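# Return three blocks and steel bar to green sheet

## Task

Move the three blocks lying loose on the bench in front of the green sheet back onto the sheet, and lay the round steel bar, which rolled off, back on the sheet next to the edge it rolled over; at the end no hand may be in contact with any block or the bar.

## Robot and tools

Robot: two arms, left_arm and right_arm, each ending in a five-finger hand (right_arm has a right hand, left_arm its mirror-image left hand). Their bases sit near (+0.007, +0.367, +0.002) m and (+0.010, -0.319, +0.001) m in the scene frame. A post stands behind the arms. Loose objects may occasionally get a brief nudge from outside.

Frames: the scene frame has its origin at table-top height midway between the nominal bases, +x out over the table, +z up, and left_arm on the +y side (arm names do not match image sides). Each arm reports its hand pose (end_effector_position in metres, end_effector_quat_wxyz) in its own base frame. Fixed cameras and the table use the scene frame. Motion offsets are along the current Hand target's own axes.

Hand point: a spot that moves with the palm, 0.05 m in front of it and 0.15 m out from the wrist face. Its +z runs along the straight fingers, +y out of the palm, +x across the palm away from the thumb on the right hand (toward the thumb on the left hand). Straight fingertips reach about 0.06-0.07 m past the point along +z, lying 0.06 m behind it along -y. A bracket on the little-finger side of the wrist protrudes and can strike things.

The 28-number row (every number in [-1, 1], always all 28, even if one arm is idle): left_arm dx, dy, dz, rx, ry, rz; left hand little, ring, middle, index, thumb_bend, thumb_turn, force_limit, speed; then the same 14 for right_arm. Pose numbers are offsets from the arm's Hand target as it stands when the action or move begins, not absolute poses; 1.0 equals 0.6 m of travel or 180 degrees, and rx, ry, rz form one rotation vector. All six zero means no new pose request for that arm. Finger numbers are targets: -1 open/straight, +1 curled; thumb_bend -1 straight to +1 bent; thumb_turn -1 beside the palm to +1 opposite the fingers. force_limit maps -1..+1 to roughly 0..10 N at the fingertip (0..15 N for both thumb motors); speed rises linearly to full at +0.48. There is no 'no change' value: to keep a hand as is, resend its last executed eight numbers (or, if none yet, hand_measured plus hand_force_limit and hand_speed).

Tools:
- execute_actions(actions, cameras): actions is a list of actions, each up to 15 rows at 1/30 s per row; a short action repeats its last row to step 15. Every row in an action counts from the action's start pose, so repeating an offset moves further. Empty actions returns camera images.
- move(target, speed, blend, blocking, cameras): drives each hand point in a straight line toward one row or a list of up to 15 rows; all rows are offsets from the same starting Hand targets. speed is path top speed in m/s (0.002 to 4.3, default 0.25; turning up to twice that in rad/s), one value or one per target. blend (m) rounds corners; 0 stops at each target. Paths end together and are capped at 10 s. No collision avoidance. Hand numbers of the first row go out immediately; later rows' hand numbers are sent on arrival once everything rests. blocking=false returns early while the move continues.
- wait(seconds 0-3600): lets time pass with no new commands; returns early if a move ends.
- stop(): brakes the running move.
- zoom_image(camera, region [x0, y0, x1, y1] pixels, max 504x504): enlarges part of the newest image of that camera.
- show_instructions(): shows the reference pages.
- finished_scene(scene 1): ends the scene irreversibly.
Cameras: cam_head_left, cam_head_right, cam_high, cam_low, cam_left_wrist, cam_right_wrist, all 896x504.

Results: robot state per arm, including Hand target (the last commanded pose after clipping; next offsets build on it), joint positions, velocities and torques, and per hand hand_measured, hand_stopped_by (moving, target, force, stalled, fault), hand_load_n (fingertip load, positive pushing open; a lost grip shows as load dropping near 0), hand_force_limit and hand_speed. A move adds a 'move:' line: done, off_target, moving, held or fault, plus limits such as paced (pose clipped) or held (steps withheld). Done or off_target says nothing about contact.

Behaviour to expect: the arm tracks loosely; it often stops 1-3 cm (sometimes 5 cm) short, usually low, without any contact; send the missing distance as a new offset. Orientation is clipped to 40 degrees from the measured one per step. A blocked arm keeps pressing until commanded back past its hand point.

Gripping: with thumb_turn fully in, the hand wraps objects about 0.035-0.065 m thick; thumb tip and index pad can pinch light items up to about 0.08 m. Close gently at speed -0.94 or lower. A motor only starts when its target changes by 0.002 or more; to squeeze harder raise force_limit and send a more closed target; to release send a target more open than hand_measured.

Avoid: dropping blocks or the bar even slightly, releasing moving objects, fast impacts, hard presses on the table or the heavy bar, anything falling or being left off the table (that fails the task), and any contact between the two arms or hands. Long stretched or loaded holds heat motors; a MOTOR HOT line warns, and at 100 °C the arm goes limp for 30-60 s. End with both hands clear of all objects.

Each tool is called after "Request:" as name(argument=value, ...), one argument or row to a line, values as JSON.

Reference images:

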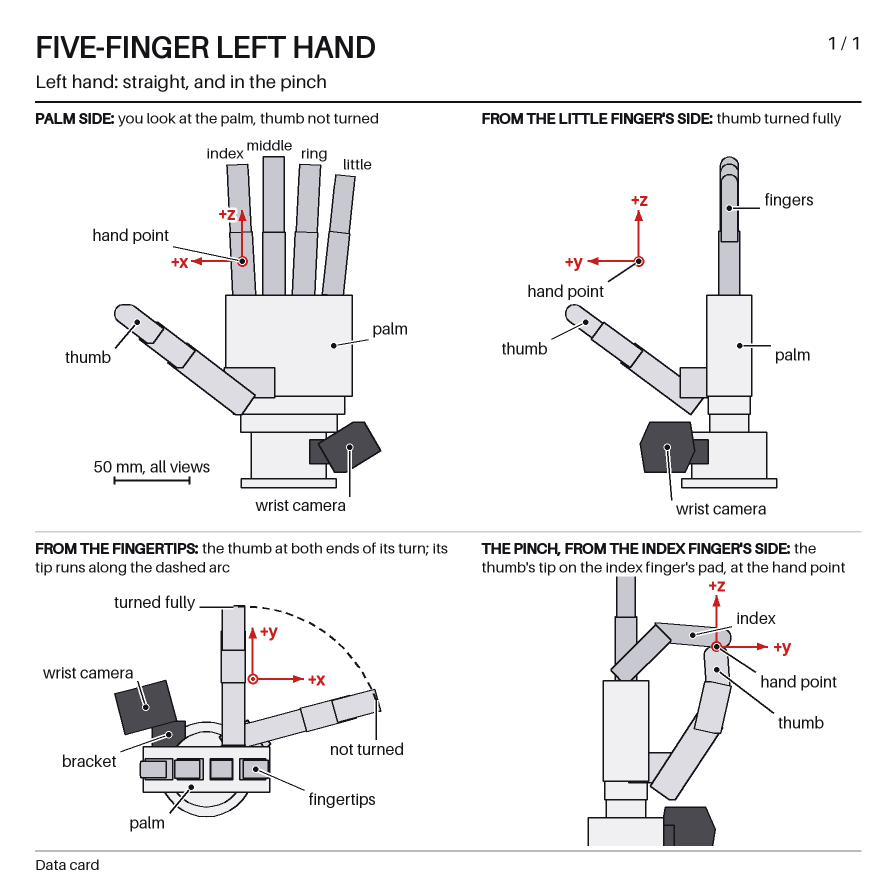

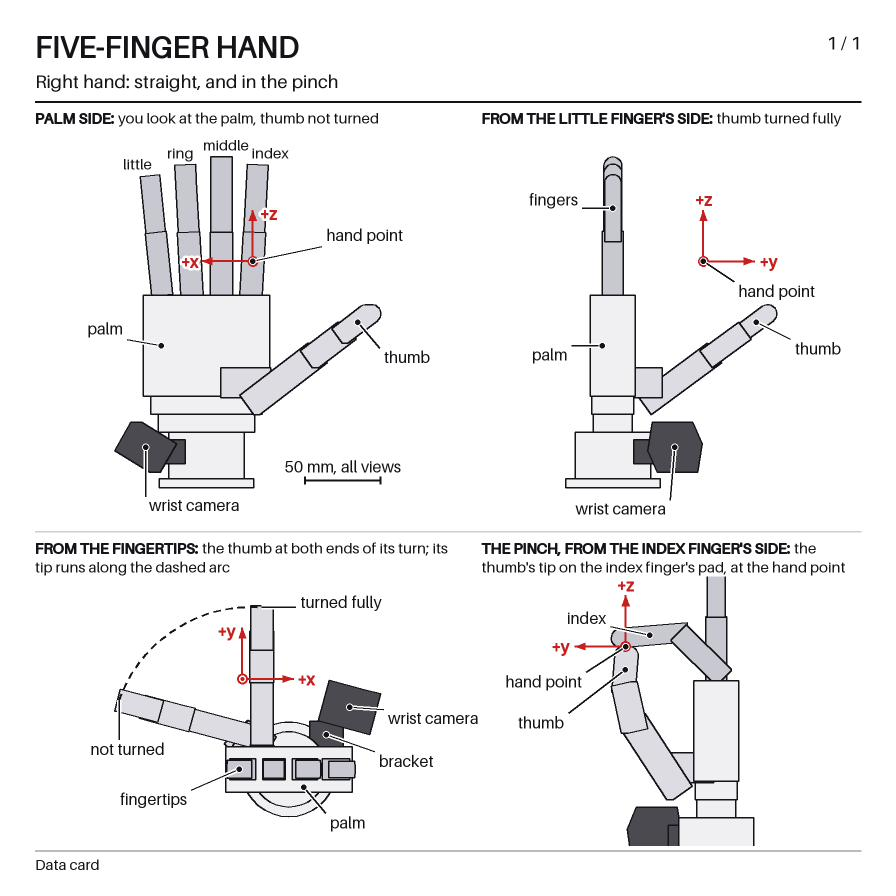

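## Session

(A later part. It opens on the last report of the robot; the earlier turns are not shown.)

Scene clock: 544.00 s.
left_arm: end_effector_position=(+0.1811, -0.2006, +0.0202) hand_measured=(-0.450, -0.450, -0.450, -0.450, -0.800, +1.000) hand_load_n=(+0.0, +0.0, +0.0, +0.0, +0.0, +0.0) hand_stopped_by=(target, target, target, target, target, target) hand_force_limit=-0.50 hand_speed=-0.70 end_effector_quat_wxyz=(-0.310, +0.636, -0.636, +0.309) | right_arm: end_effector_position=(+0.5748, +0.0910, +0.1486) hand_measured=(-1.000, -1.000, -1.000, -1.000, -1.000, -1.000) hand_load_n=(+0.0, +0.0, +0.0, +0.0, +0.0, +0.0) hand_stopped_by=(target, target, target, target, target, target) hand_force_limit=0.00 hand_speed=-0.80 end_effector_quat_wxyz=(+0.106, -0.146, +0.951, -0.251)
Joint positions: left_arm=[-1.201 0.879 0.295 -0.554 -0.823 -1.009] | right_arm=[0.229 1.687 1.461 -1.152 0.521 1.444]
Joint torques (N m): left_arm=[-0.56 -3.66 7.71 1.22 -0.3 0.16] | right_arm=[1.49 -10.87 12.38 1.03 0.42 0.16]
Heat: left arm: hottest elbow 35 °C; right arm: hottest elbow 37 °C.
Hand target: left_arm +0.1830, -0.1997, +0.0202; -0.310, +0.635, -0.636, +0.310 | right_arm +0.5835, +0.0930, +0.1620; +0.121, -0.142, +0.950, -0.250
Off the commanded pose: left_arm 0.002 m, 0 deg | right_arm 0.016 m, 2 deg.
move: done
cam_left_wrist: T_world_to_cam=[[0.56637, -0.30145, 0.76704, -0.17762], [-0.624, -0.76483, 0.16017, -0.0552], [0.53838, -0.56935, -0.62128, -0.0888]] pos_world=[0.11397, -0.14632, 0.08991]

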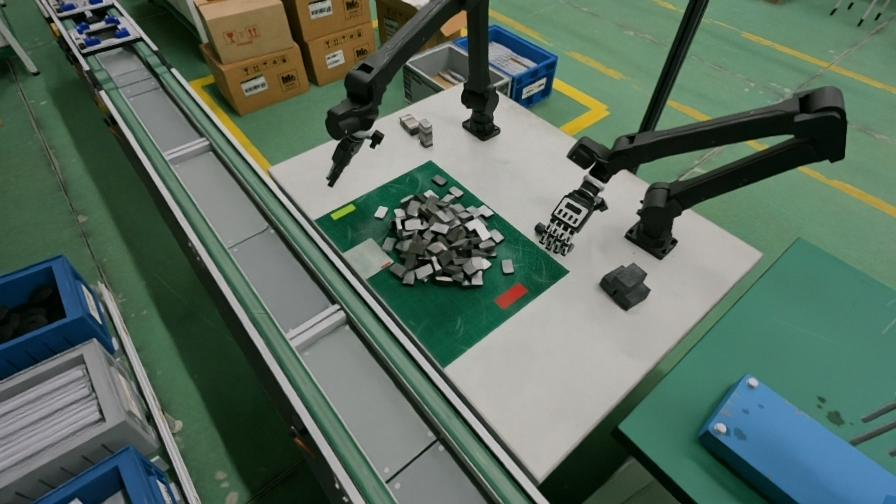

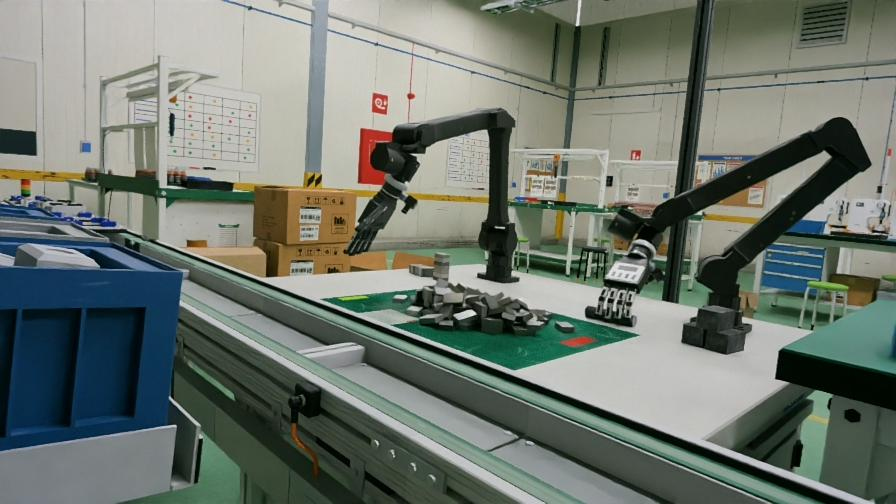

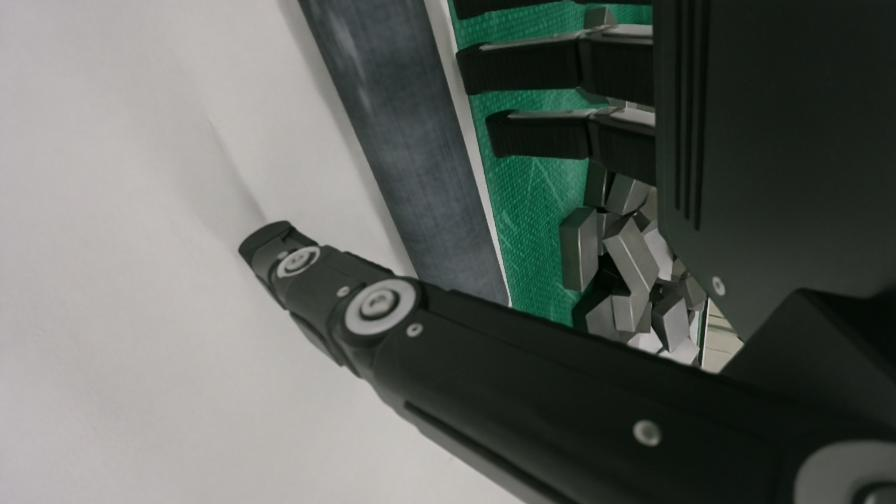

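Request:
move(
  target=[
    [0,0,0,0,0,0,0.15,0.15,0.15,0.15,0.1,1,-0.4,-0.9,0,0,0,0,0,0,-1,-1,-1,-1,-1,-1,0,-0.8],
  ],
  speed=0.06,
  cameras=["cam_high","cam_low","cam_left_wrist"],
)

Request:
zoom_image(
  camera="cam_low",
  region=[550, 230, 670, 350],
)

Scene clock: 553.80 s.
left_arm: end_effector_position=(+0.1810, -0.2008, +0.0201) hand_measured=(+0.150, +0.144, +0.080, +0.136, -0.512, +1.000) hand_load_n=(+0.0, +3.5, +0.5, +2.5, +6.0, +1.0) hand_stopped_by=(target, force, force, force, force, target) hand_force_limit=-0.40 hand_speed=-0.90 end_effector_quat_wxyz=(-0.309, +0.635, -0.637, +0.309) | right_arm: end_effector_position=(+0.5748, +0.0910, +0.1486) hand_measured=(-1.000, -1.000, -1.000, -1.000, -1.000, -1.000) hand_load_n=(+0.0, +0.0, +0.0, +0.0, +0.0, -0.5) hand_stopped_by=(target, target, target, target, target, target) hand_force_limit=0.00 hand_speed=-0.80 end_effector_quat_wxyz=(+0.106, -0.146, +0.951, -0.251)
Joint positions: left_arm=[-1.2 0.879 0.295 -0.553 -0.822 -1.007] | right_arm=[0.229 1.687 1.461 -1.152 0.521 1.444]
Joint torques (N m): left_arm=[-0.67 -3.6 7.82 1.21 -0.32 0.12] | right_arm=[1.67 -10.81 12.42 1.01 0.42 0.15]
Heat: left arm: hottest elbow 34 °C; right arm: hottest elbow 37 °C.
Hand target: left_arm +0.1830, -0.1998, +0.0202; -0.309, +0.635, -0.636, +0.310 | right_arm +0.5835, +0.0930, +0.1620; +0.121, -0.142, +0.950, -0.250
Off the commanded pose: left_arm 0.002 m, 0 deg | right_arm 0.016 m, 2 deg.
move: done
cam_left_wrist: T_world_to_cam=[[0.56653, -0.3026, 0.76647, -0.17784], [-0.62513, -0.76384, 0.1605, -0.05497], [0.53689, -0.57007, -0.62191, -0.08879]] pos_world=[0.11406, -0.14642, 0.08991]

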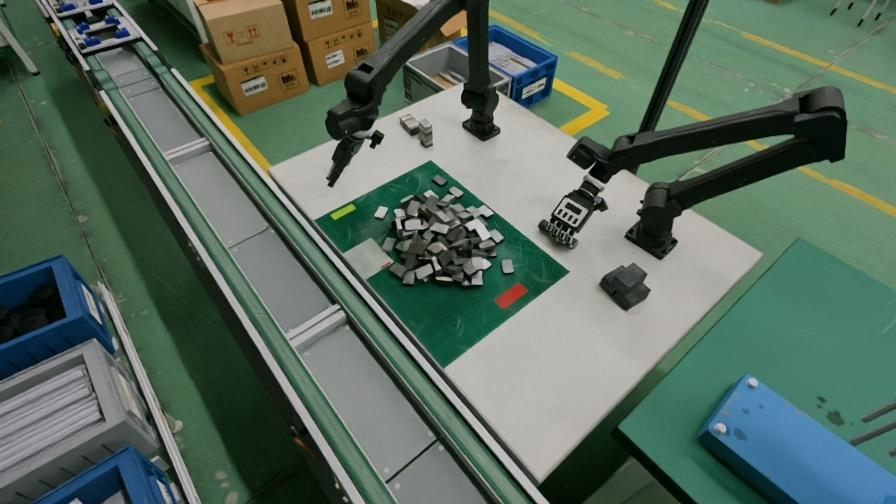

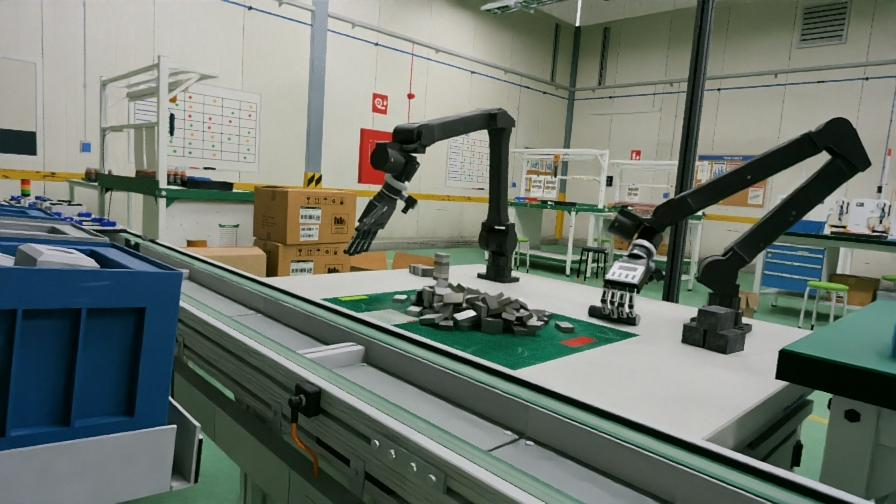

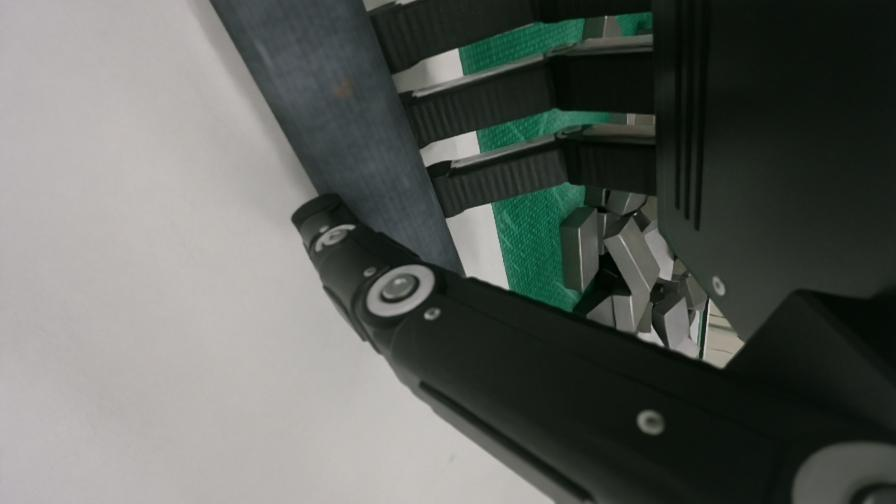

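Scaled by 4.200 from the camera's image (finer frame: 1280x720).

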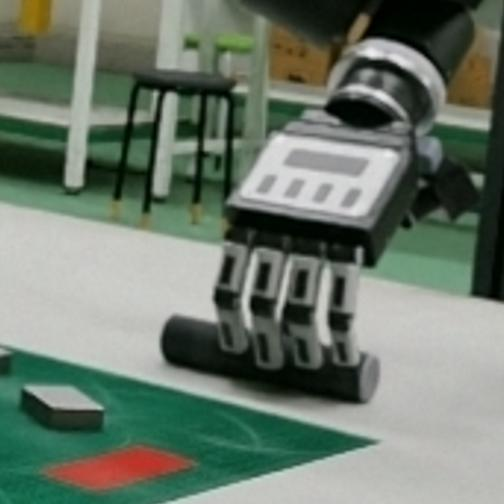

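Request:
move(
  target=[
    [0.01,-0.0978,0.1225,0,0.0156,0.0122,0.15,0.15,0.15,0.15,0.1,1,-0.4,-0.9,0,0,0,0,0,0,-1,-1,-1,-1,-1,-1,0,-0.8],
  ],
  speed=0.05,
  cameras=["cam_head_right","cam_high","cam_low","cam_left_wrist"],
)

Request:
zoom_image(
  camera="cam_high",
  region=[460, 160, 610, 310],
)

Request:
zoom_image(
  camera="cam_low",
  region=[520, 230, 670, 380],
)

Scene clock: 574.43 s.
left_arm: end_effector_position=(+0.2681, -0.2061, +0.0211) hand_measured=(+0.150, +0.144, +0.080, +0.136, -0.512, +1.000) hand_load_n=(+0.0, +2.0, +0.0, +3.0, +6.5, +1.5) hand_stopped_by=(target, force, force, force, force, target) hand_force_limit=-0.40 hand_speed=-0.90 end_effector_quat_wxyz=(-0.294, +0.617, -0.653, +0.326) | right_arm: end_effector_position=(+0.5748, +0.0910, +0.1486) hand_measured=(-1.000, -1.000, -1.000, -1.000, -1.000, -1.000) hand_load_n=(+0.0, +0.0, +0.0, +0.0, +0.0, +0.0) hand_stopped_by=(target, target, target, target, target, target) hand_force_limit=0.00 hand_speed=-0.80 end_effector_quat_wxyz=(+0.106, -0.146, +0.951, -0.251)
Joint positions: left_arm=[-0.816 1.031 0.32 -0.101 -0.558 -0.531] | right_arm=[0.229 1.687 1.461 -1.152 0.521 1.444]
Joint torques (N m): left_arm=[-0.03 -3.19 9.25 1.55 -0.12 0.25] | right_arm=[1.73 -10.75 12.37 0.99 0.42 0.13]
Heat: left arm: hottest elbow 33 °C; right arm: hottest elbow 38 °C.
Hand target: left_arm +0.2770, -0.2058, +0.0210; -0.300, +0.615, -0.655, +0.320 | right_arm +0.5835, +0.0930, +0.1620; +0.121, -0.142, +0.950, -0.250
Off the commanded pose: left_arm 0.009 m, 1 deg | right_arm 0.016 m, 2 deg.
move: done
cam_left_wrist: T_world_to_cam=[[0.54408, -0.32352, 0.77415, -0.22798], [-0.67307, -0.71919, 0.17248, 0.01704], [0.50096, -0.6149, -0.60904, -0.13781]] pos_world=[0.20455, -0.14624, 0.08963]

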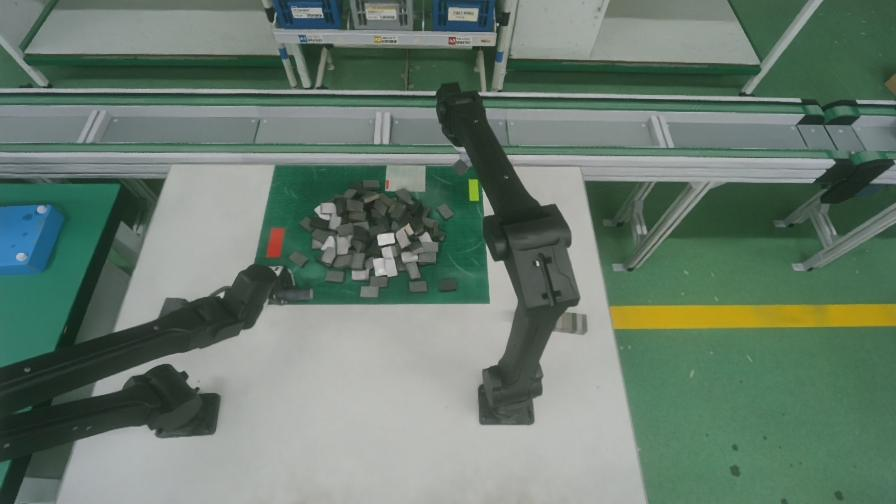

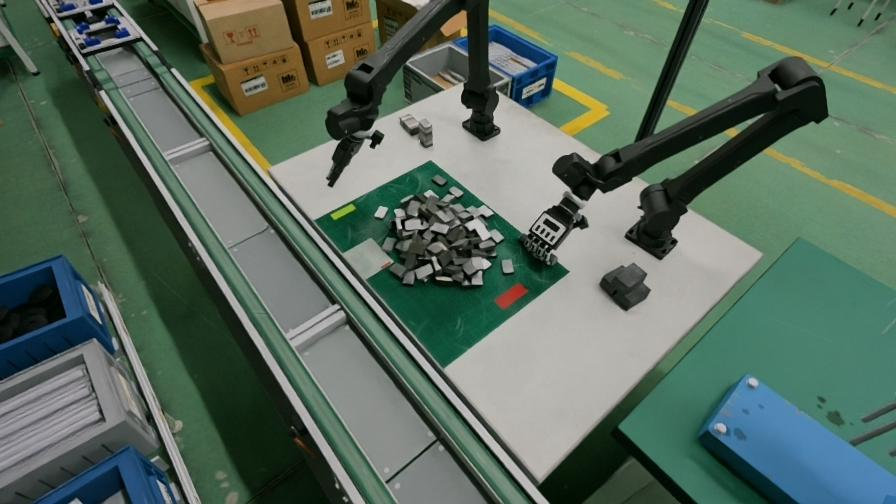

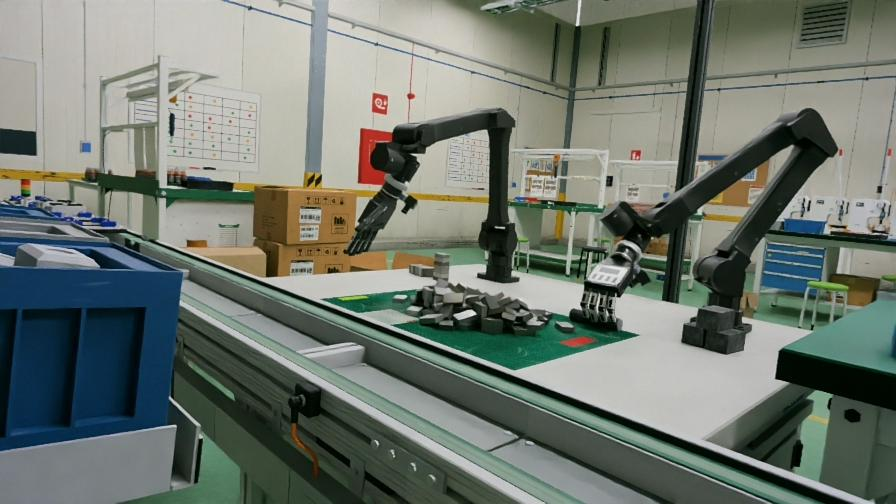

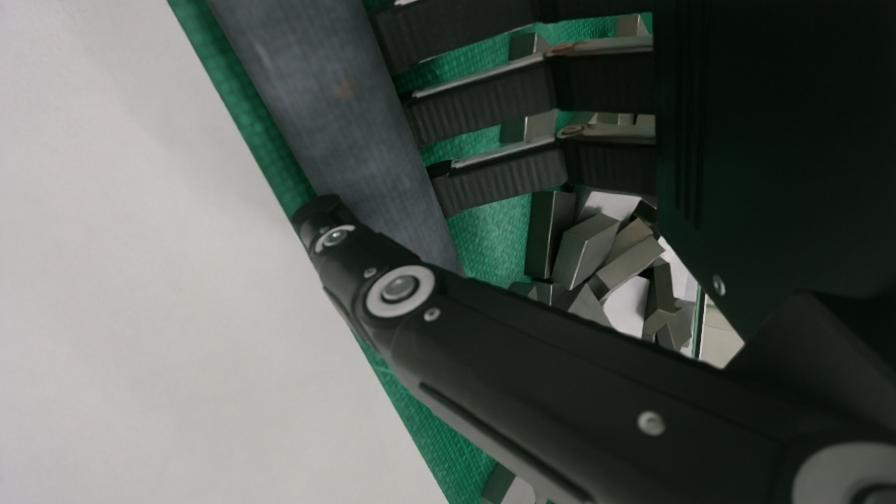

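Scaled by 3.360 from the camera's image (finer frame: 1280x720).

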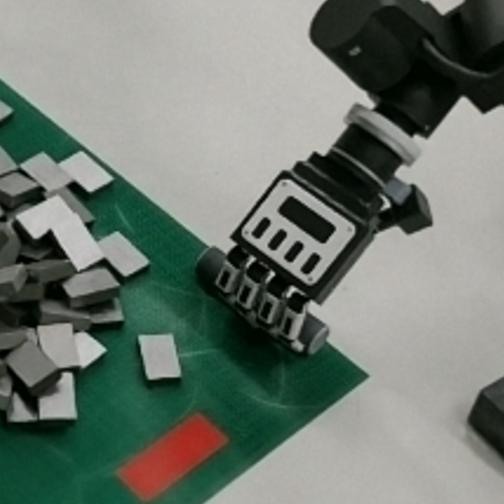

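Scaled by 3.360 from the camera's image (finer frame: 1280x720).

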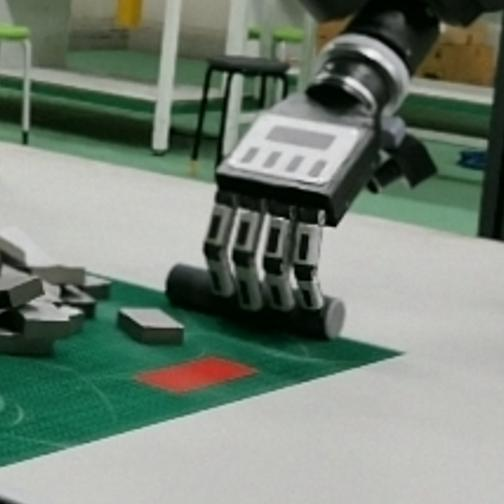

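Request:
move(
  target=[
    [0,-0.0103,0.0131,0,0,0,0.15,0.15,0.15,0.15,0.1,1,-0.4,-0.9,0,0,0,0,0,0,-1,-1,-1,-1,-1,-1,0,-0.8],
    [0,-0.0103,0.0131,0,0,0,-0.3,-0.3,-0.3,-0.3,-0.85,1,-0.4,-0.93,0,0,0,0,0,0,-1,-1,-1,-1,-1,-1,0,-0.8],
  ],
  speed=0.04,
  cameras=["cam_high","cam_low","cam_left_wrist"],
)

Request:
zoom_image(
  camera="cam_high",
  region=[460, 160, 610, 310],
)

Scene clock: 596.90 s.
left_arm: end_effector_position=(+0.2786, -0.2043, +0.0178) hand_measured=(-0.300, -0.300, -0.298, -0.300, -0.850, +1.000) hand_load_n=(+0.0, +0.0, -5.0, +0.0, +0.0, +0.5) hand_stopped_by=(target, target, target, target, target, target) hand_force_limit=-0.40 hand_speed=-0.93 end_effector_quat_wxyz=(-0.296, +0.617, -0.655, +0.320) | right_arm: end_effector_position=(+0.5748, +0.0910, +0.1486) hand_measured=(-1.000, -1.000, -1.000, -1.000, -1.000, -1.000) hand_load_n=(+0.0, +0.0, +0.0, +0.0, +0.0, +0.0) hand_stopped_by=(target, target, target, target, target, target) hand_force_limit=0.00 hand_speed=-0.80 end_effector_quat_wxyz=(+0.106, -0.146, +0.951, -0.251)
Joint positions: left_arm=[-0.781 1.071 0.334 -0.069 -0.538 -0.501] | right_arm=[0.229 1.687 1.461 -1.152 0.521 1.444]
Joint torques (N m): left_arm=[-0.44 -4.25 9.21 1.44 -0.13 0.16] | right_arm=[1.79 -10.75 12.37 1.05 0.42 0.14]
Heat: left arm: hottest elbow 35 °C; right arm: hottest elbow 38 °C.
Hand target: left_arm +0.2870, -0.2065, +0.0211; -0.300, +0.615, -0.655, +0.320 | right_arm +0.5835, +0.0930, +0.1620; +0.121, -0.142, +0.950, -0.250
Off the commanded pose: left_arm 0.009 m, 1 deg | right_arm 0.016 m, 2 deg.
move: done
cam_left_wrist: T_world_to_cam=[[0.54901, -0.33012, 0.76786, -0.23322], [-0.67056, -0.72238, 0.16887, 0.02468], [0.49894, -0.60761, -0.61796, -0.14177]] pos_world=[0.21533, -0.1453, 0.08731]

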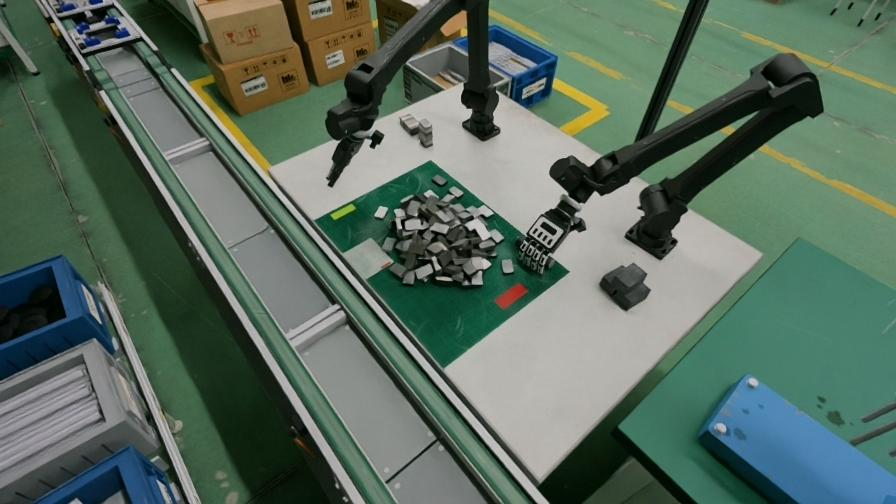

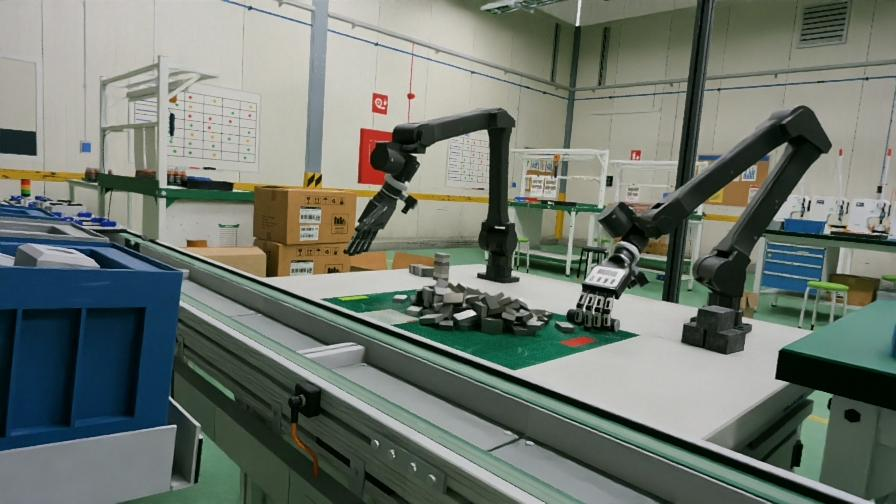

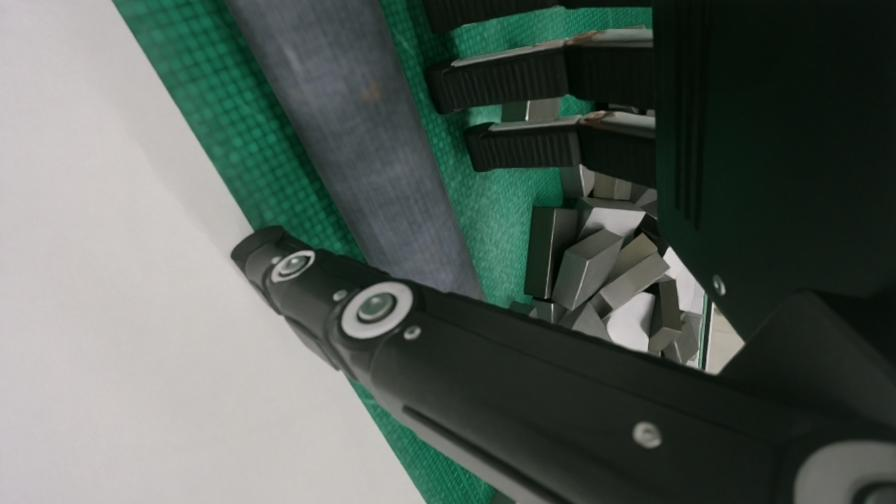

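Scaled by 3.360 from the camera's image (finer frame: 1280x720).

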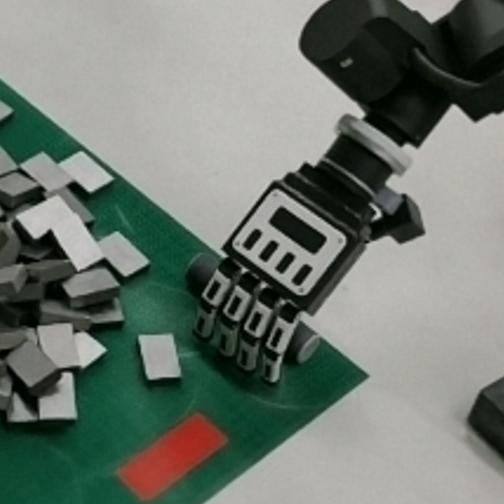

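Request:
move(
  target=[
    [0,-0.0525,-0.041,0,0,0,-0.3,-0.3,-0.3,-0.3,-0.85,1,-0.4,-0.93,0,0,0,0,0,0,-1,-1,-1,-1,-1,-1,0,-0.8],
    [0,-0.158,-0.123,0,0,0,-0.3,-0.3,-0.3,-0.3,-0.85,1,-0.4,-0.93,0,0,0,0,0,0,-1,-1,-1,-1,-1,-1,0,-0.8],
    [0,-0.08,-0.3,0,0,0,-0.3,-0.3,-0.3,-0.3,-0.85,1,-0.4,-0.93,0,0,0,0,0,0,-1,-1,-1,-1,-1,-1,0,-0.8],
  ],
  speed=[0.05,0.12,0.2],
  blend=[0.01,0.03,0],
  cameras=["cam_head_left","cam_head_right","cam_high","cam_low","cam_left_wrist"],
)

Request:
zoom_image(
  camera="cam_high",
  region=[400, 160, 600, 310],
)

Request:
zoom_image(
  camera="cam_low",
  region=[500, 260, 660, 370],
)

Request:
zoom_image(
  camera="cam_head_right",
  region=[230, 220, 530, 400],
)

Scene clock: 614.53 s.
left_arm: end_effector_position=(+0.1723, -0.1860, +0.1456) hand_measured=(-0.300, -0.300, -0.298, -0.300, -0.850, +1.000) hand_load_n=(+0.0, +0.0, +0.0, +0.0, +0.0, +0.0) hand_stopped_by=(target, target, target, target, target, target) hand_force_limit=-0.40 hand_speed=-0.93 end_effector_quat_wxyz=(-0.308, +0.610, -0.665, +0.301) | right_arm: end_effector_position=(+0.5748, +0.0910, +0.1486) hand_measured=(-1.000, -1.000, -1.000, -1.000, -1.000, -1.000) hand_load_n=(+0.0, -0.5, -0.5, +0.0, +0.0, +0.0) hand_stopped_by=(target, target, target, target, target, target) hand_force_limit=0.00 hand_speed=-0.80 end_effector_quat_wxyz=(+0.106, -0.146, +0.951, -0.251)
Joint positions: left_arm=[-1.192 0.619 0.558 -1.053 -0.793 -0.912] | right_arm=[0.229 1.687 1.461 -1.152 0.521 1.444]
Joint torques (N m): left_arm=[-1.96 -1.61 13.26 0.38 -0.5 -0.21] | right_arm=[1.61 -10.93 12.4 0.98 0.41 0.14]
Heat: left arm: hottest elbow 35 °C; right arm: hottest elbow 38 °C.
Hand target: left_arm +0.1749, -0.1992, +0.1697; -0.300, +0.615, -0.655, +0.320 | right_arm +0.5835, +0.0930, +0.1620; +0.121, -0.142, +0.950, -0.250
Off the commanded pose: left_arm 0.028 m, 3 deg | right_arm 0.016 m, 2 deg.
move: off_target (left_arm)
cam_left_wrist: T_world_to_cam=[[0.55581, -0.36936, 0.74475, -0.27202], [-0.67019, -0.72915, 0.13853, -0.05188], [0.49186, -0.57612, -0.65281, 0.01347]] pos_world=[0.1098, -0.13054, 0.21856]

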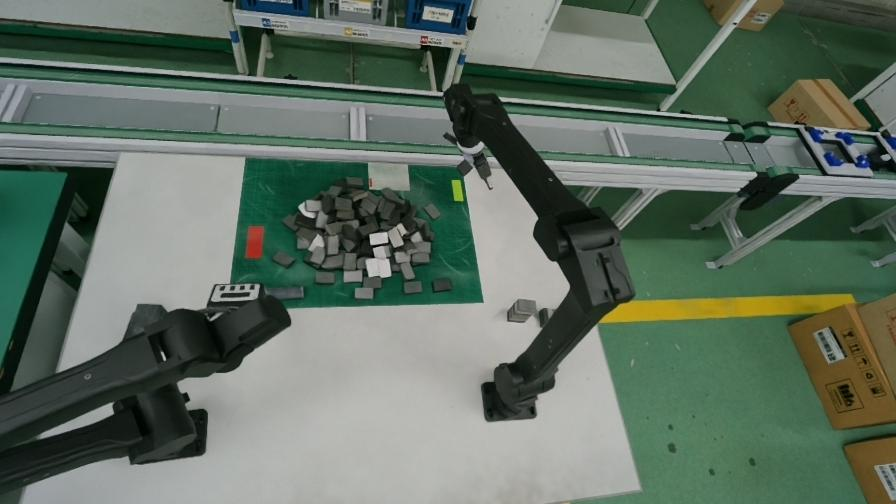

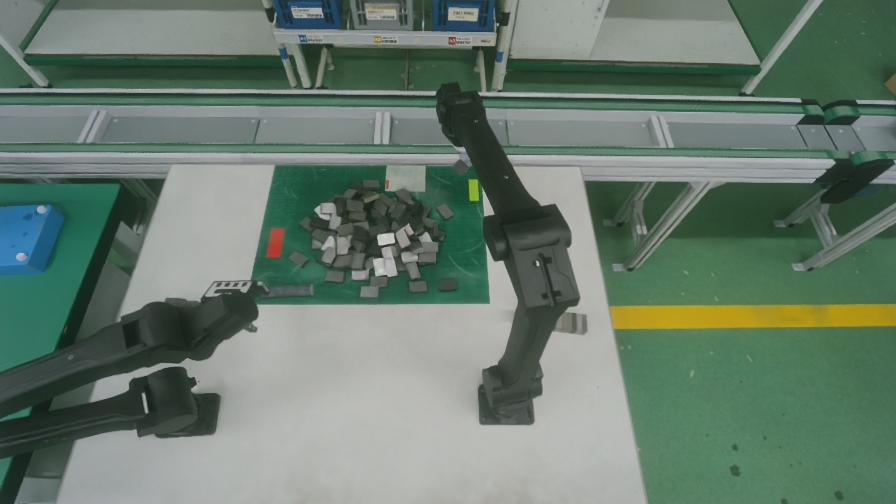

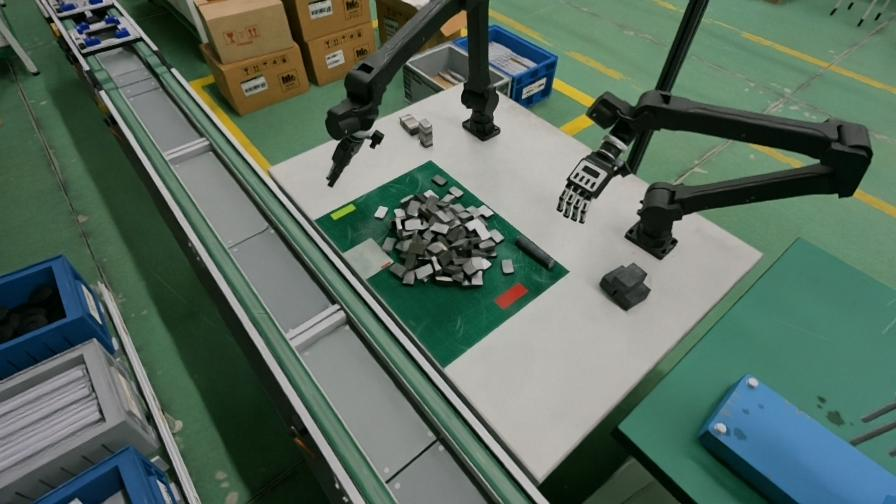

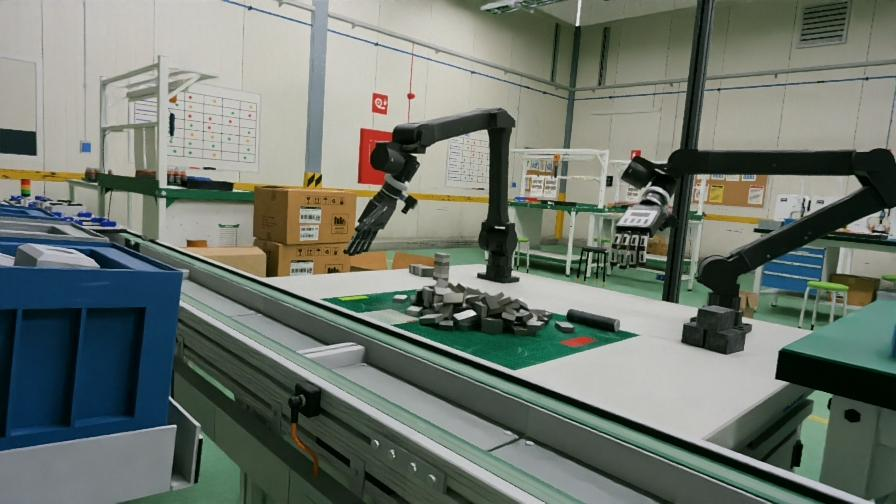

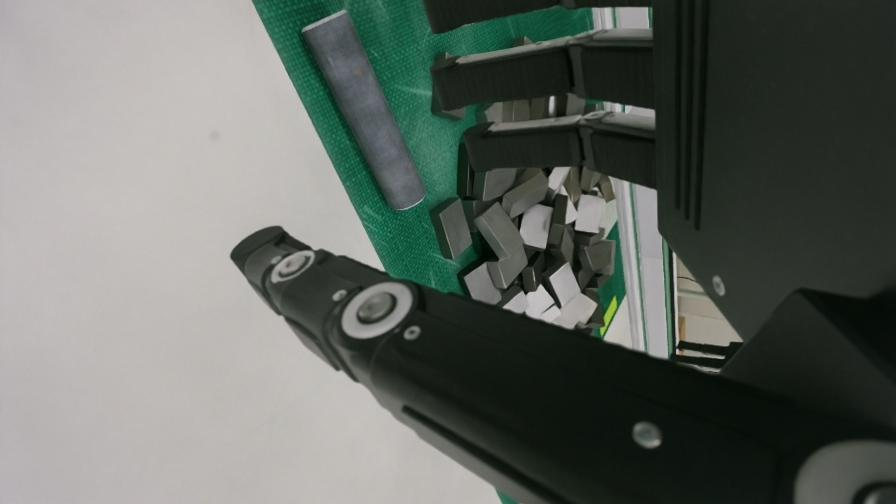

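Scaled by 2.520 from the camera's image (finer frame: 1280x720).

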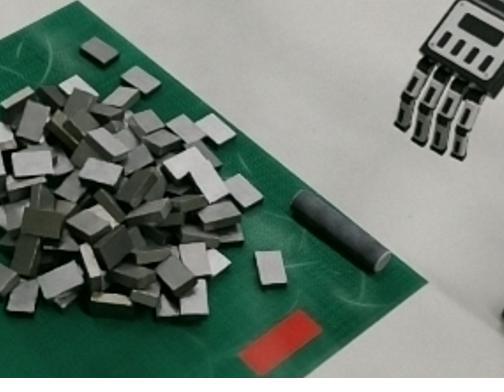

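Scaled by 3.150 from the camera's image (finer frame: 1280x720).

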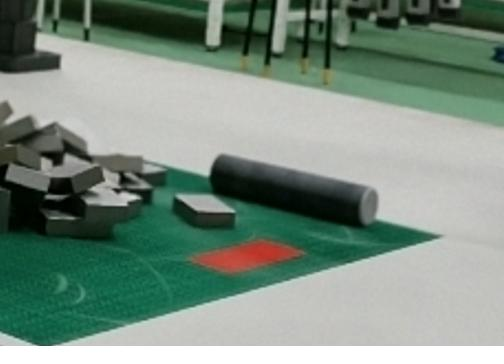

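Scaled by 1.680 from the camera's image (finer frame: 1280x720).

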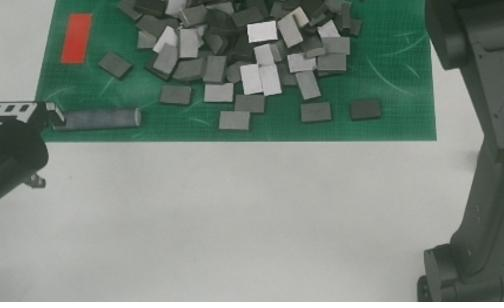

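Request:
wait(
  seconds=1,
  cameras=["cam_high"],
)

Request:
zoom_image(
  camera="cam_high",
  region=[400, 160, 600, 310],
)

Scene clock: 619.93 s.
left_arm: end_effector_position=(+0.1723, -0.1860, +0.1456) hand_measured=(-0.300, -0.300, -0.298, -0.300, -0.850, +1.000) hand_load_n=(+0.0, +0.0, +0.0, +0.0, +0.0, +0.0) hand_stopped_by=(target, target, target, target, target, target) hand_force_limit=-0.40 hand_speed=-0.93 end_effector_quat_wxyz=(-0.308, +0.611, -0.665, +0.301) | right_arm: end_effector_position=(+0.5748, +0.0910, +0.1486) hand_measured=(-1.000, -1.000, -1.000, -1.000, -1.000, -1.000) hand_load_n=(+0.0, +0.0, +0.0, +0.0, +0.0, +0.0) hand_stopped_by=(target, target, target, target, target, target) hand_force_limit=0.00 hand_speed=-0.80 end_effector_quat_wxyz=(+0.106, -0.146, +0.951, -0.251)
Joint positions: left_arm=[-1.192 0.619 0.558 -1.053 -0.793 -0.913] | right_arm=[0.229 1.687 1.461 -1.152 0.521 1.444]
Joint torques (N m): left_arm=[-2.14 -1.55 13.24 0.34 -0.5 -0.2] | right_arm=[1.55 -10.81 12.37 1.05 0.41 0.15]
Heat: left arm: hottest elbow 35 °C; right arm: hottest elbow 38 °C.
Hand target: left_arm +0.1749, -0.1992, +0.1697; -0.300, +0.615, -0.655, +0.320 | right_arm +0.5835, +0.0930, +0.1620; +0.121, -0.142, +0.950, -0.250
Off the commanded pose: left_arm 0.028 m, 3 deg | right_arm 0.016 m, 2 deg.
wait: 1.00 s; at rest from the start

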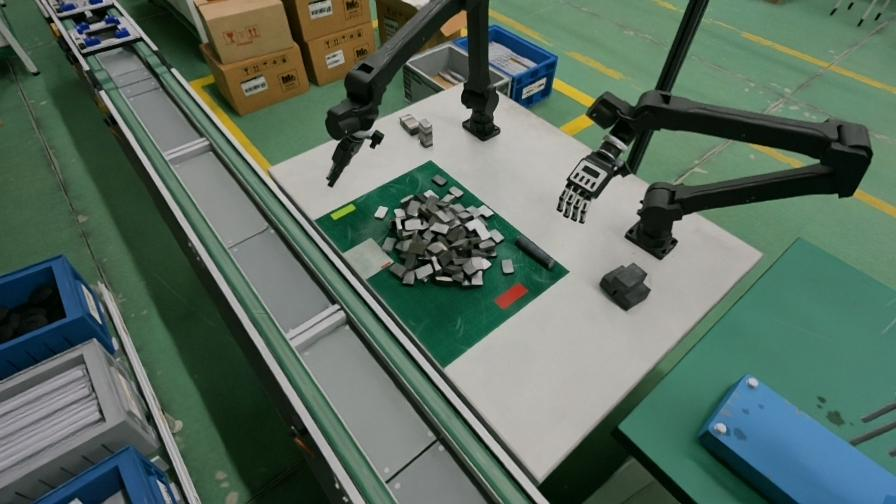

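Scaled by 2.520 from the camera's image (finer frame: 1280x720).

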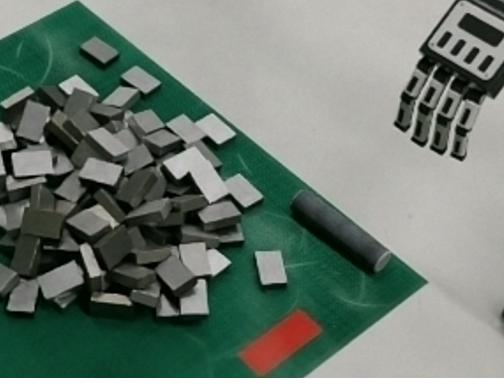

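Request:
finished_scene(
)

The scene is finished: the task was done.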